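# Place the ice pack inside the delivery bag

## Task

Move the ice pack, and nothing else, completely inside the delivery bag so that the bag ends up upright; do not release the pack from a height where it sits entirely above the bag's rim and drops in, since that can count as failure; every other item must stay in the basket.

## Robot and tools

Robot: two arms, left_arm and right_arm, each with a two-finger parallel gripper. Bases sit at about (-0.050, +0.231, +0.048) m for left_arm and (-0.039, -0.287, +0.032) m for right_arm, both facing +x. A camera stand stands behind them.

Scene frame: origin at table-top height, midway between the nominal arm bases; +x points out over the table, +y toward left_arm, +z up. Arm names do not match image left/right. Reported gripper positions (end_effector_position, metres) and orientations (end_effector_quat_wxyz) use this frame and may be off by a few centimetres, more at long reach. The reported point lies between the finger pads, roughly 1 cm back from the tips; fingers point along the gripper's +z and spread along its y.

execute_actions(actions, cameras): actions is a list of actions; each action is a table of 1 to 15 rows, each row one 1/30 s control step, and a short table repeats its last row up to step 15. Every row has 14 numbers in [-1, 1]: left_arm dx, dy, dz, rx, ry, rz, opening, then the same seven for right_arm. dx..rz are offsets along scene axes from that arm's Hand target as it was when the action began (not from the previous row); 1.0 equals 0.6 m or 180 degrees, and rx, ry, rz form one rotation vector about the Hand target position. Repeating an offset in a new action moves further. Opening is absolute: +1 fully open (0.094 m), -1 closed. To leave an arm alone send six zeros plus its current opening (0 is a real half-open command). An empty actions list returns state and all camera images.

move(target, speed, blend, opening_speed, grip_force, blocking, cameras): target is one 14-number row, same layout and scale as above, or a list of up to 15 such rows; every row is an offset from the same starting Hand targets, not from the previous row. Straight-line paths, all arms finishing together, capped at 10 s. speed: m/s, 0.002 to 2.9, default 0.25 (turn rate twice that in rad/s); one value or one per target. blend: corner rounding in m per target; 0 stops at each. opening_speed: rate of opening change per second on the -1..1 scale, at least 0.2; use it to close gently on squashable items. grip_force: newtons per finger pad, 10 to 50, per call or per arm, persists; lower force closes slowly. blocking=false returns after about 0.5 s while motion continues. Paths do not avoid obstacles or the other arm; avoid paths passing near an arm's own base (the elbow can whip round). The result adds a move: line: done (within 10 mm and 2 degrees), off_target, moving, held, fault, plus limits such as paced (pose clipped) or held (steps withheld).

wait(seconds): 0 to 3600, runs the scene without new commands; returns early if a running move ends. stop(): brakes a running move. zoom_image(camera, region): region [x0, y0, x1, y1] pixels, at most 504 by 504, on the latest image of cam_head_left, cam_head_right, cam_high, cam_low, cam_left_wrist or cam_right_wrist (all 896x504). read_manual gives only licence text. finished_scene(scene) ends the scene irreversibly; after ending scene 1 make no further call in that reply.

Results: Hand target is the last commanded pose after clipping (orientation is clipped to within 40 degrees of the measured one each step); next offsets start there. Grippers often stop short or sag, more at long reach; check position and tilt after each motion and send the missing distance as an offset. grip_measured is finger opening on the command scale (reads a little wide when empty, narrower than a squeezed hard part); grip_effort_nm is a motor-effort average, negative closing, not pad force. Joint velocities within noise means at rest. Step readings list positions during actions only. Joint torques are noisy and offset. MOTOR HOT warns above 75 °C; at 90 °C that arm folds and idles for the scene, at 100 °C it collapses. Holding loads, stretching out or pushing at an unreachable pose heats motors, even while you think.



Avoid: dropping the ice pack from above the rim, knocking the bag over, removing other items from the basket, anything leaving the table, fast impacts, hard pushes against fixed or heavy objects, contact or squeezing between the two arms or grippers, and releasing objects that are still moving. An arm blocked by something keeps pushing until commanded back past its gripper. Loose objects may occasionally get nudged by the scene. Lower the pack into the bag before opening the fingers, then withdraw upward gently.

Each tool is called after "Call:" as name(argument=value, ...), one argument or row to a line, values as JSON.

## Session

Call:
execute_actions(
  actions=[],
  cameras=["cam_head_left", "cam_head_right", "cam_high"],
)

Call:
zoom_image(
  camera="cam_head_left",
  region=[448, 150, 748, 370],
)

Call:
zoom_image(
  camera="cam_head_left",
  region=[200, 150, 500, 370],
)

Scene clock: 0.00 s.
left_arm: end_effector_position=(+0.2827, +0.3360, +0.3352) grip_measured=+1.000 grip_effort_nm=n/a end_effector_quat_wxyz=(+0.682, -0.276, +0.673, +0.083) | right_arm: end_effector_position=(+0.2078, -0.2443, +0.4010) grip_measured=+1.000 grip_effort_nm=n/a end_effector_quat_wxyz=(+0.661, -0.072, +0.707, +0.242)
Joint positions: left_arm=[0.072 0.906 0.589 0.255 -0.4 -0.294 0.094] | right_arm=[-0.342 0.57 0.805 -0.248 -0.807 0.241 0.094]
Joint velocities: within noise
Joint torques (N m): no reading
Heat: left arm: 36 °C; right arm: 34 °C.
Hand target: left_arm +0.2812, +0.3367, +0.3477; +0.692, -0.276, +0.662, +0.084 | right_arm +0.2075, -0.2435, +0.4092; +0.668, -0.081, +0.700, +0.239
Tool commands: left_gripper/opening=+1.0 right_gripper/opening=+1.0
Images, in order (width x height): cam_head_left 896x504, cam_head_right 896x504, cam_high 896x504.

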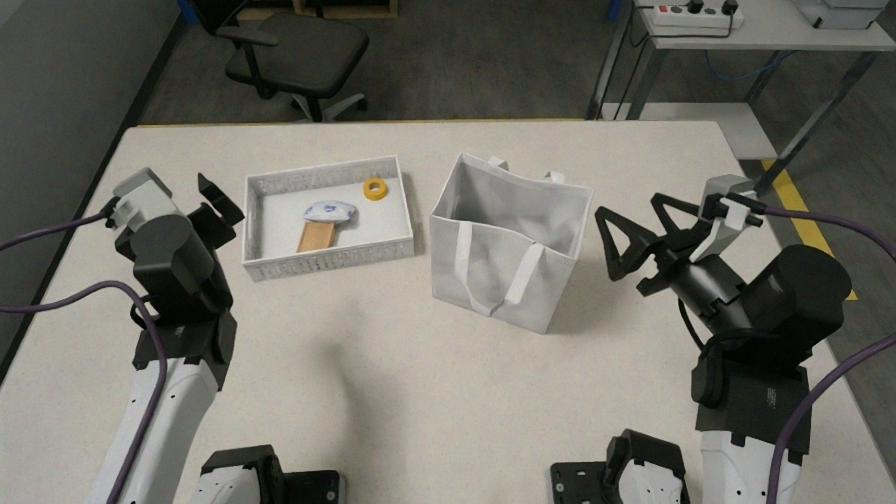

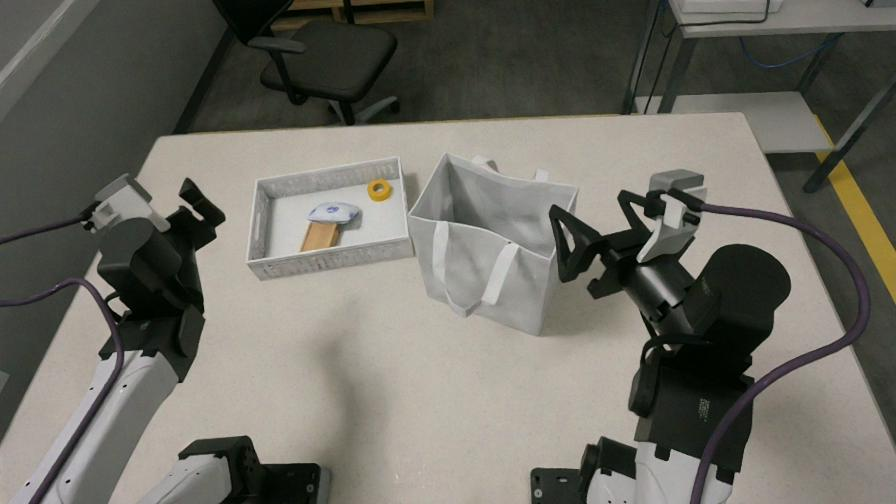

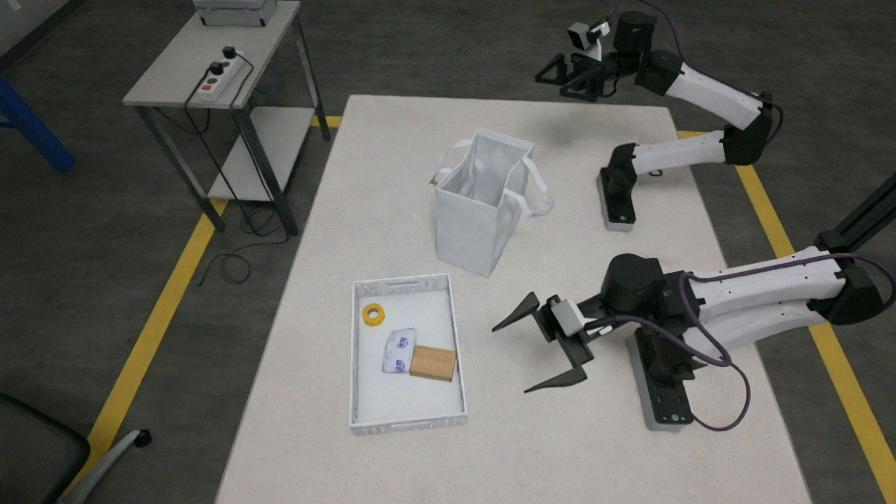

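Scaled by 1.680 from the camera's image (finer frame: 1280x720).

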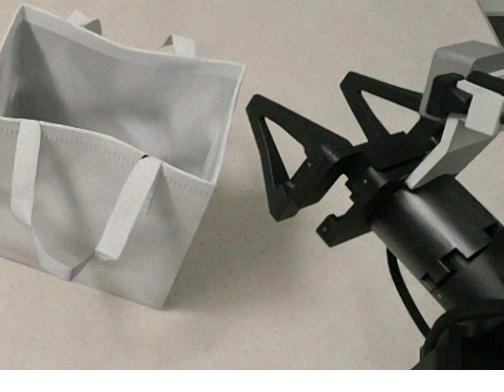

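Scaled by 1.680 from the camera's image (finer frame: 1280x720).

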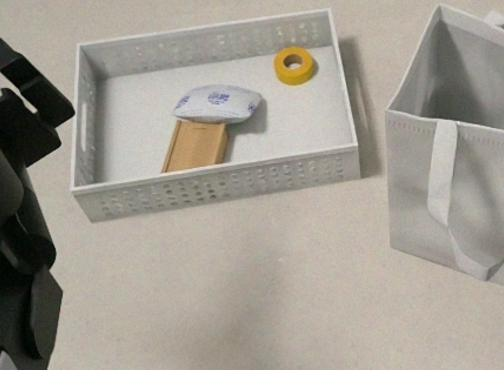

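Call:
move(
  target=[0.1897,-0.2628,-0.2962,0.3009,0.458,-0.5389,0.5, -0.18,-0.1775,-0.1,0,0,0,1],
  speed=0.5,
  cameras=["cam_left_wrist", "cam_head_left"],
)

Scene clock: 85.73 s.
left_arm: end_effector_position=(+0.3895, +0.1795, +0.1686) grip_measured=+0.502 grip_effort_nm=-0.13 end_effector_quat_wxyz=(+0.033, +0.628, +0.777, -0.034) | right_arm: end_effector_position=(+0.1252, -0.3571, +0.3531) grip_measured=+1.000 grip_effort_nm=0.04 end_effector_quat_wxyz=(+0.707, +0.145, +0.692, +0.011)
Joint positions: left_arm=[-0.118 2.282 2.26 -1.532 0.092 1.277 0.071] | right_arm=[-1.742 0.185 0.573 -0.248 -1.565 0.362 0.094]
Joint torques (N m): left_arm=[0.13 -9.58 9.06 0.12 -0.04 0.16] | right_arm=[-0.55 2.41 4.16 1.56 -0.07 -0.04]
Heat: left arm: 48 °C; right arm: 39 °C.
Hand target: left_arm +0.3950, +0.1790, +0.1700; +0.033, +0.635, +0.771, -0.028 | right_arm +0.0995, -0.3500, +0.3492; +0.668, -0.081, +0.700, +0.239
Off the commanded pose: left_arm 0.006 m, 1 deg | right_arm 0.027 m, 37 deg.
joint sent to its limit (right arm) — joint 5 (wrist yaw), lower limit. The joint targets are off in position and orientation.
move: off_target (right_arm)
Images, in order (width x height): cam_head_left 896x504, cam_left_wrist 896x504.

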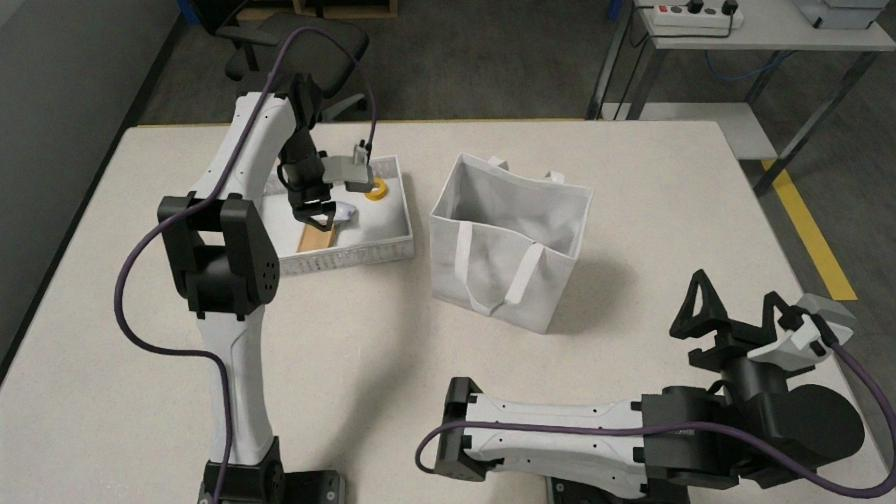

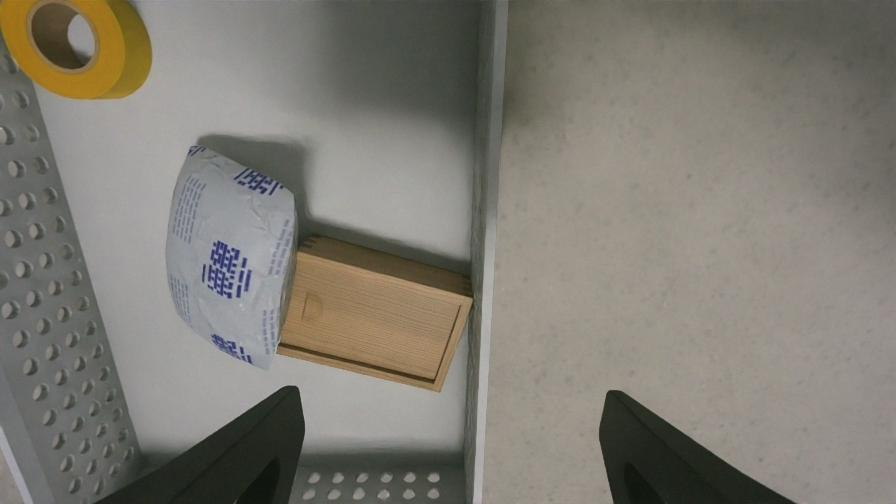

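Call:
move(
  target=[
    [-0.0283,0,-0.1667,0,0,0,0.1, 0,0,0,0,0,0,1],
    [-0.2083,-0.035,-0.1667,0,0,0,0.1, 0,0,0,0,0,0,1],
    [-0.19,-0.035,0,0,0,0,0.1, 0,0,0,0,0,0,1],
    [0.0667,-0.03,0,0,0,0,0.1, 0,0,0,0,0,0,1],
  ],
  speed=[0.2,0.12,0.25,0.3],
  blend=[0,0,0.02,0],
  cameras=["cam_left_wrist", "cam_head_left"],
)

Scene clock: 124.83 s.
left_arm: end_effector_position=(+0.4314, +0.1590, +0.1705) grip_measured=+0.102 grip_effort_nm=-0.13 end_effector_quat_wxyz=(+0.070, +0.632, +0.771, -0.007) | right_arm: end_effector_position=(+0.1252, -0.3571, +0.3531) grip_measured=+1.000 grip_effort_nm=0.03 end_effector_quat_wxyz=(+0.707, +0.146, +0.692, +0.012)
Joint positions: left_arm=[-0.155 2.442 2.545 -1.563 0.088 1.251 0.052] | right_arm=[-1.742 0.185 0.573 -0.248 -1.565 0.365 0.094]
Joint torques (N m): left_arm=[0.38 -10.45 8.92 0.28 0.03 0.16] | right_arm=[-0.59 2.37 4.11 1.57 -0.08 -0.05]
Heat: left arm: 49 °C; right arm: 38 °C.
Hand target: left_arm +0.4350, +0.1610, +0.1700; +0.033, +0.635, +0.771, -0.028 | right_arm +0.0995, -0.3500, +0.3492; +0.668, -0.081, +0.700, +0.239
Off the commanded pose: left_arm 0.004 m, 5 deg | right_arm 0.027 m, 37 deg.
joint sent to its limit (left arm) — joint 4 (wrist pitch), lower limit. The joint targets are off in position and orientation.
joint sent to its limit (right arm) — joint 5 (wrist yaw), lower limit. The joint targets are off in position and orientation.
move: off_target (left_arm)
Images, in order (width x height): cam_head_left 896x504, cam_left_wrist 896x504.

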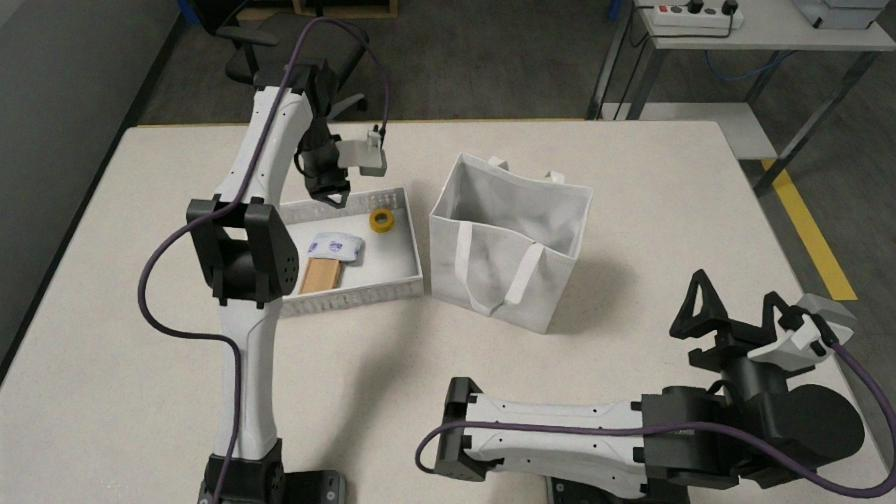

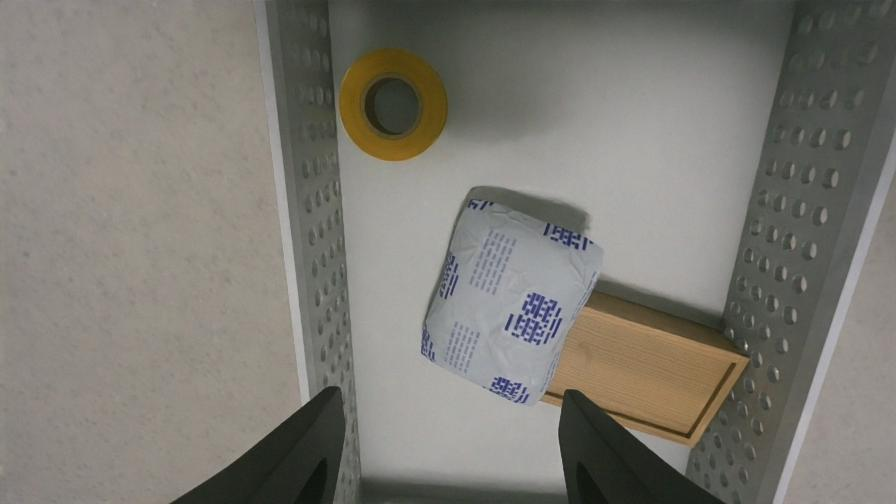

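Call:
move(
  target=[
    [-0.0457,-0.0057,-0.1833,0,0,-0.122,1, 0,0,0,0,0,0,1],
    [-0.0457,-0.0057,-0.2533,0,0,-0.122,0.3, 0,0,0,0,0,0,1],
    [-0.0607,-0.0873,-0.2533,0,0,-0.122,0.3, 0,0,0,0,0,0,1],
    [-0.0607,-0.0873,-0.2533,0,0,-0.122,0.9, 0,0,0,0,0,0,1],
  ],
  speed=[0.25,0.12,0.12,0.12],
  blend=[0.01,0,0,0],
  opening_speed=1.5,
  cameras=["cam_left_wrist", "cam_head_left"],
)

Scene clock: 193.30 s.
left_arm: end_effector_position=(+0.4064, +0.1190, +0.0239) grip_measured=+0.898 grip_effort_nm=0.11 end_effector_quat_wxyz=(+0.024, +0.768, +0.640, -0.019) | right_arm: end_effector_position=(+0.1252, -0.3571, +0.3531) grip_measured=+1.000 grip_effort_nm=0.03 end_effector_quat_wxyz=(+0.707, +0.146, +0.692, +0.012)
Joint positions: left_arm=[-0.256 2.44 1.959 -1.075 0.06 1.533 0.089] | right_arm=[-1.742 0.185 0.573 -0.248 -1.565 0.365 0.094]
Joint torques (N m): left_arm=[-0.58 -12.9 3.08 0.35 0.34 -0.08] | right_arm=[-0.61 2.39 4.12 1.56 -0.08 -0.04]
Heat: left arm: 52 °C; right arm: 38 °C.
Hand target: left_arm +0.3986, +0.1087, +0.0180; +0.027, +0.771, +0.636, -0.034 | right_arm +0.0995, -0.3500, +0.3492; +0.668, -0.081, +0.700, +0.239
Off the commanded pose: left_arm 0.014 m, 2 deg | right_arm 0.027 m, 37 deg.
joint sent to its limit (right arm) — joint 5 (wrist yaw), lower limit. The joint targets are off in position and orientation.
move: off_target (left_arm); target 2's new opening was sent with left_arm's hand 0.012 m and 2 deg from that target; target 4's new opening was sent with left_arm's hand 0.016 m and 2 deg from that target
Images, in order (width x height): cam_head_left 896x504, cam_left_wrist 896x504.

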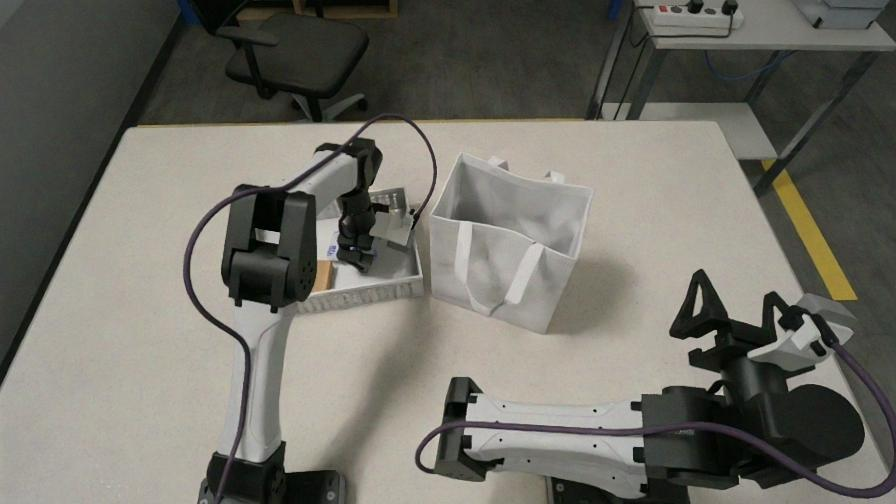

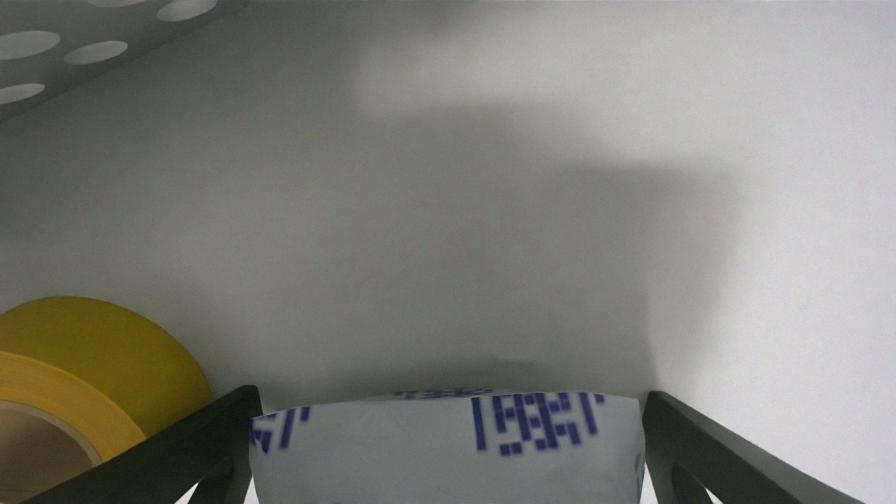

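Call:
move(
  target=[
    [0.0157,0.0822,-0.0033,0,0,0,1, 0,0,0,0,0,0,1],
    [0.0157,0.0822,-0.0033,0,0,0,0.15, 0,0,0,0,0,0,1],
    [0.0107,0.0772,0.2533,0,0,0,0.15, 0,0,0,0,0,0,1],
    [-0.131,-0.0145,0.57,-0.1678,-0.0281,0.2225,0.15, 0,0,0,0,0,0,1],
    [-0.1227,-0.3945,0.59,-0.2495,-0.1272,0.3966,0.15, 0,0,0,0,0,0,1],
  ],
  speed=[0.12,0.12,0.25,0.4,0.35],
  blend=[0,0,0.03,0.04,0],
  opening_speed=1.5,
  grip_force=[40,50],
  cameras=["cam_left_wrist", "cam_head_left", "cam_high"],
)

Scene clock: 241.97 s.
left_arm: end_effector_position=(+0.3082, -0.1188, +0.3517) grip_measured=+0.184 grip_effort_nm=-0.87 end_effector_quat_wxyz=(+0.386, +0.222, +0.892, -0.078) | right_arm: end_effector_position=(+0.1252, -0.3571, +0.3531) grip_measured=+1.000 grip_effort_nm=0.03 end_effector_quat_wxyz=(+0.707, +0.146, +0.692, +0.012)
Joint positions: left_arm=[-0.917 1.914 2.149 -1.046 -0.311 -0.266 0.056] | right_arm=[-1.742 0.185 0.573 -0.248 -1.565 0.365 0.094]
Joint torques (N m): left_arm=[-0.06 -8.14 8.55 2.42 -0.5 -0.09] | right_arm=[-0.58 2.37 4.1 1.56 -0.08 -0.05]
Heat: left arm: 58 °C; right arm: 38 °C.
Hand target: left_arm +0.3250, -0.1280, +0.3720; +0.428, +0.195, +0.878, -0.095 | right_arm +0.0995, -0.3500, +0.3492; +0.668, -0.081, +0.700, +0.239
Off the commanded pose: left_arm 0.028 m, 6 deg | right_arm 0.027 m, 37 deg.
joint sent to its limit (right arm) — joint 5 (wrist yaw), lower limit. The joint targets are off in position and orientation.
grip_force (N): 40, 50
move: off_target (left_arm); target 2's new opening was sent with left_arm's hand 0.011 m and 1 deg from that target
Images, in order (width x height): cam_head_left 896x504, cam_high 896x504, cam_left_wrist 896x504.

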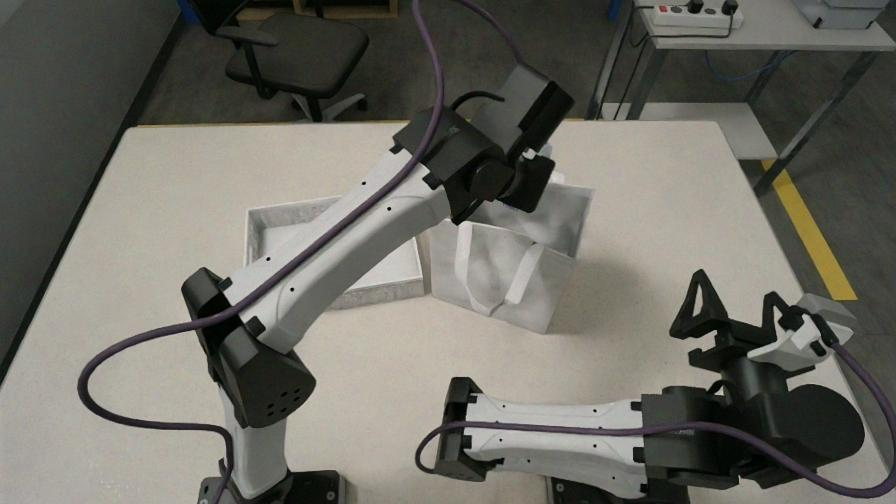

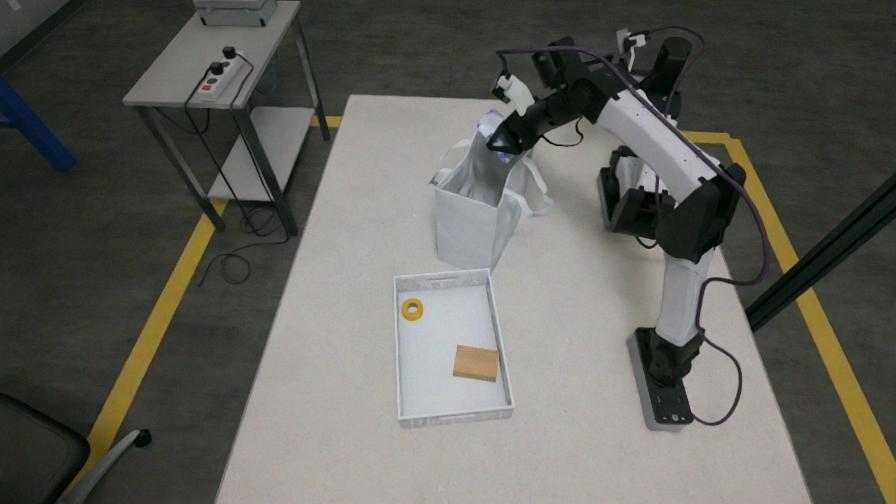

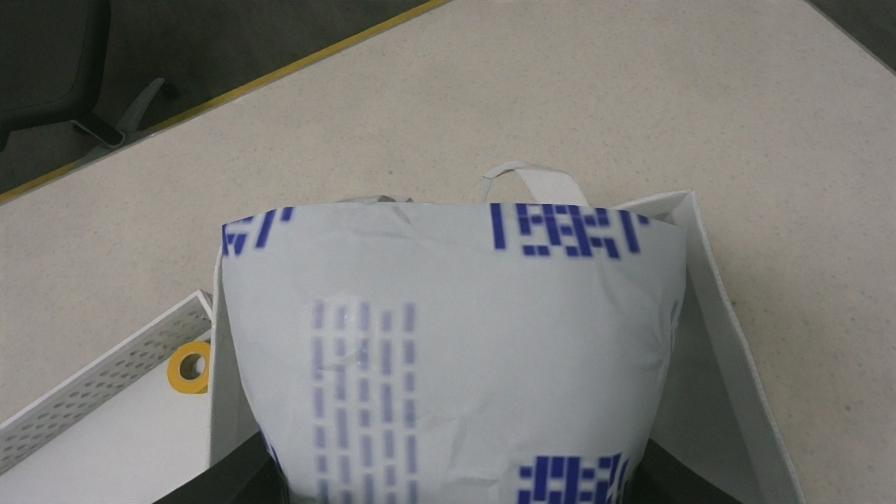

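Call:
move(
  target=[
    [0.0567,-0.0383,-0.0167,0.0117,0.0252,0,0.15, 0,0,0,0,0,0,1],
    [0.0567,-0.04,-0.3283,0.0516,0.1108,0,0.15, 0,0,0,0,0,0,1],
  ],
  speed=[0.15,0.13],
  blend=[0.01,0],
  cameras=["cam_left_wrist", "cam_head_left", "cam_high"],
)

Scene clock: 261.57 s.
left_arm: end_effector_position=(+0.3492, -0.1456, +0.1847) grip_measured=+0.184 grip_effort_nm=-0.87 end_effector_quat_wxyz=(+0.244, +0.217, +0.944, -0.047) | right_arm: end_effector_position=(+0.1252, -0.3571, +0.3531) grip_measured=+1.000 grip_effort_nm=0.03 end_effector_quat_wxyz=(+0.707, +0.146, +0.692, +0.012)
Joint positions: left_arm=[-0.853 2.262 2.175 -1.015 -0.188 -0.318 0.056] | right_arm=[-1.742 0.185 0.573 -0.248 -1.565 0.365 0.094]
Joint torques (N m): left_arm=[0.81 -10.47 5.34 1.76 -0.04 -0.08] | right_arm=[-0.59 2.39 4.12 1.56 -0.08 -0.05]
Heat: left arm: 53 °C; right arm: 38 °C.
Hand target: left_arm +0.3590, -0.1520, +0.1750; +0.252, +0.209, +0.943, -0.057 | right_arm +0.0995, -0.3500, +0.3492; +0.668, -0.081, +0.700, +0.239
Off the commanded pose: left_arm 0.015 m, 2 deg | right_arm 0.027 m, 37 deg.
joint sent to its limit (right arm) — joint 5 (wrist yaw), lower limit. The joint targets are off in position and orientation.
grip_force (N): 40, 50
move: off_target (left_arm)
Images, in order (width x height): cam_head_left 896x504, cam_high 896x504, cam_left_wrist 896x504.

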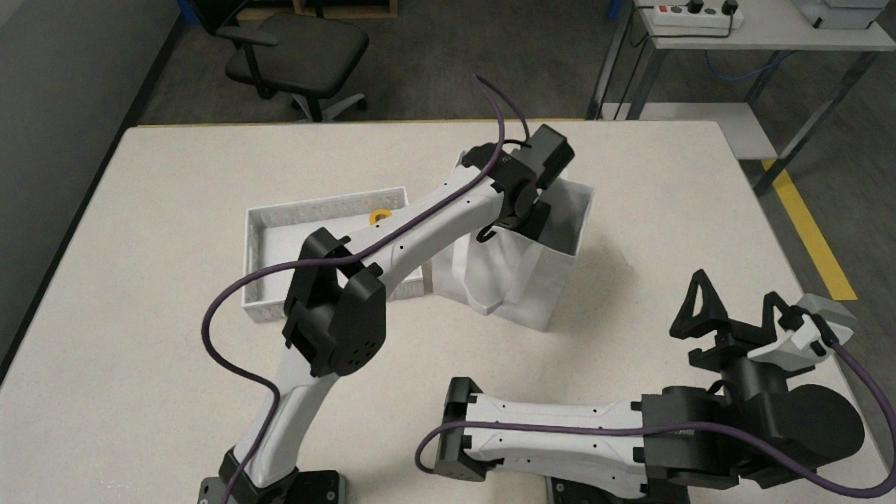

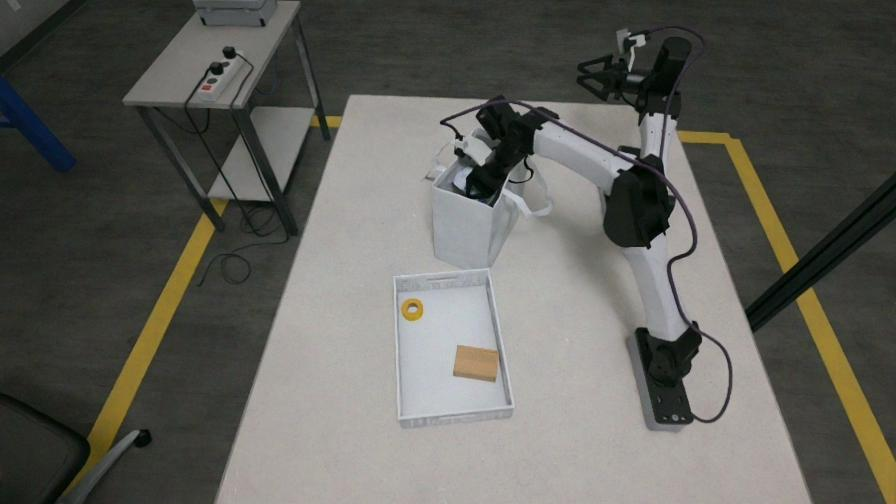

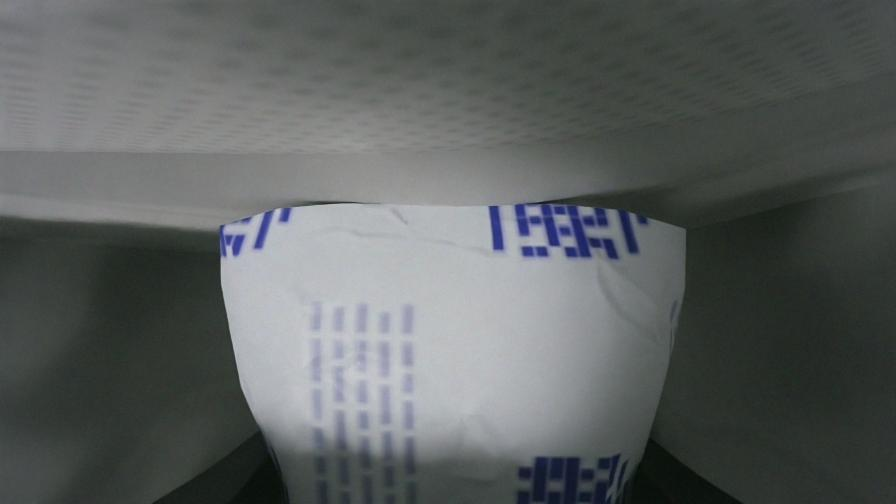

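Call:
move(
  target=[
    [0,0,0,0,0,0,0.7, 0,0,0,0,0,0,1],
    [0,0.0017,0.2583,-0.0329,-0.0705,0,0.7, 0,0,0,0,0,0,1],
    [-0.0983,0.1533,0.375,-0.0517,-0.1108,0,0.7, 0,0,0,0,0,0,1],
  ],
  speed=[0.2,0.25,0.3],
  blend=[0,0.03,0],
  opening_speed=0.5,
  cameras=["cam_left_wrist", "cam_head_left", "cam_high"],
)

Scene clock: 275.50 s.
left_arm: end_effector_position=(+0.2977, -0.0614, +0.3898) grip_measured=+0.698 grip_effort_nm=0.09 end_effector_quat_wxyz=(+0.407, +0.201, +0.886, -0.092) | right_arm: end_effector_position=(+0.1252, -0.3571, +0.3531) grip_measured=+1.000 grip_effort_nm=0.04 end_effector_quat_wxyz=(+0.707, +0.146, +0.692, +0.012)
Joint positions: left_arm=[-0.837 1.716 2.02 -1.046 -0.267 -0.237 0.08] | right_arm=[-1.742 0.185 0.573 -0.248 -1.565 0.365 0.094]
Joint torques (N m): left_arm=[0.51 -9.25 4.7 2.1 -0.32 0.17] | right_arm=[-0.61 2.35 4.11 1.57 -0.08 -0.05]
Heat: left arm: 53 °C; right arm: 38 °C.
Hand target: left_arm +0.3000, -0.0601, +0.4000; +0.428, +0.195, +0.878, -0.096 | right_arm +0.0995, -0.3500, +0.3492; +0.668, -0.081, +0.700, +0.239
Off the commanded pose: left_arm 0.011 m, 3 deg | right_arm 0.027 m, 37 deg.
joint sent to its limit (right arm) — joint 5 (wrist yaw), lower limit. The joint targets are off in position and orientation.
grip_force (N): 40, 50
move: off_target (left_arm)
Images, in order (width x height): cam_head_left 896x504, cam_high 896x504, cam_left_wrist 896x504.

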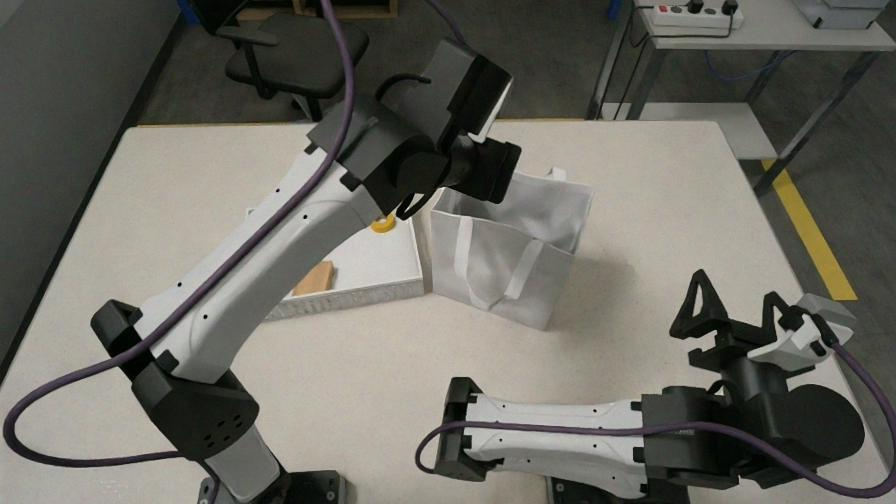

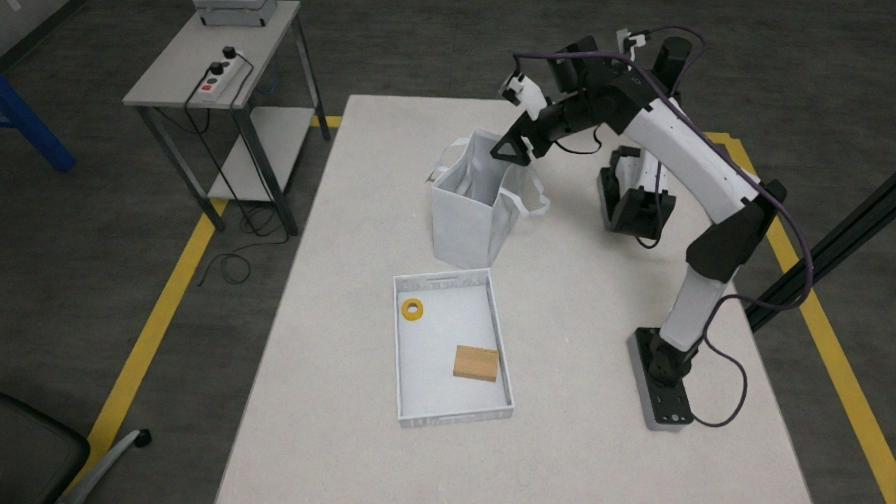

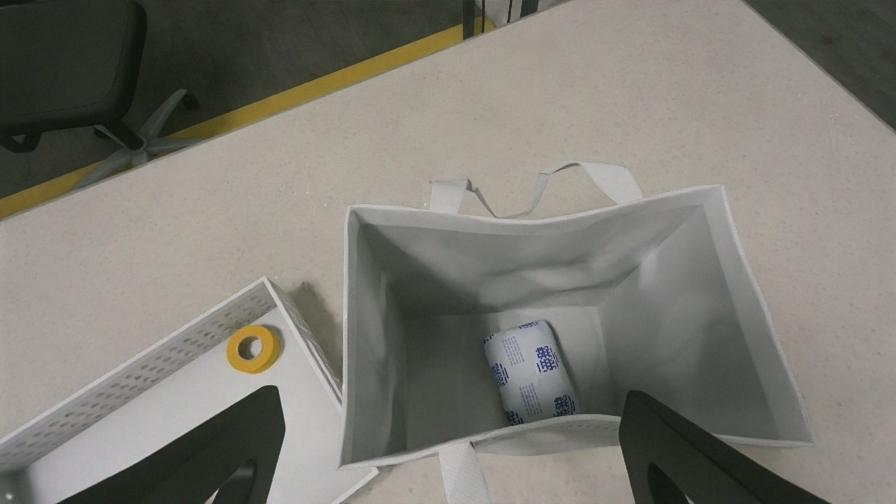

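Call:
finished_scene(
  scene=2,
)

The scene is finished: the task was done.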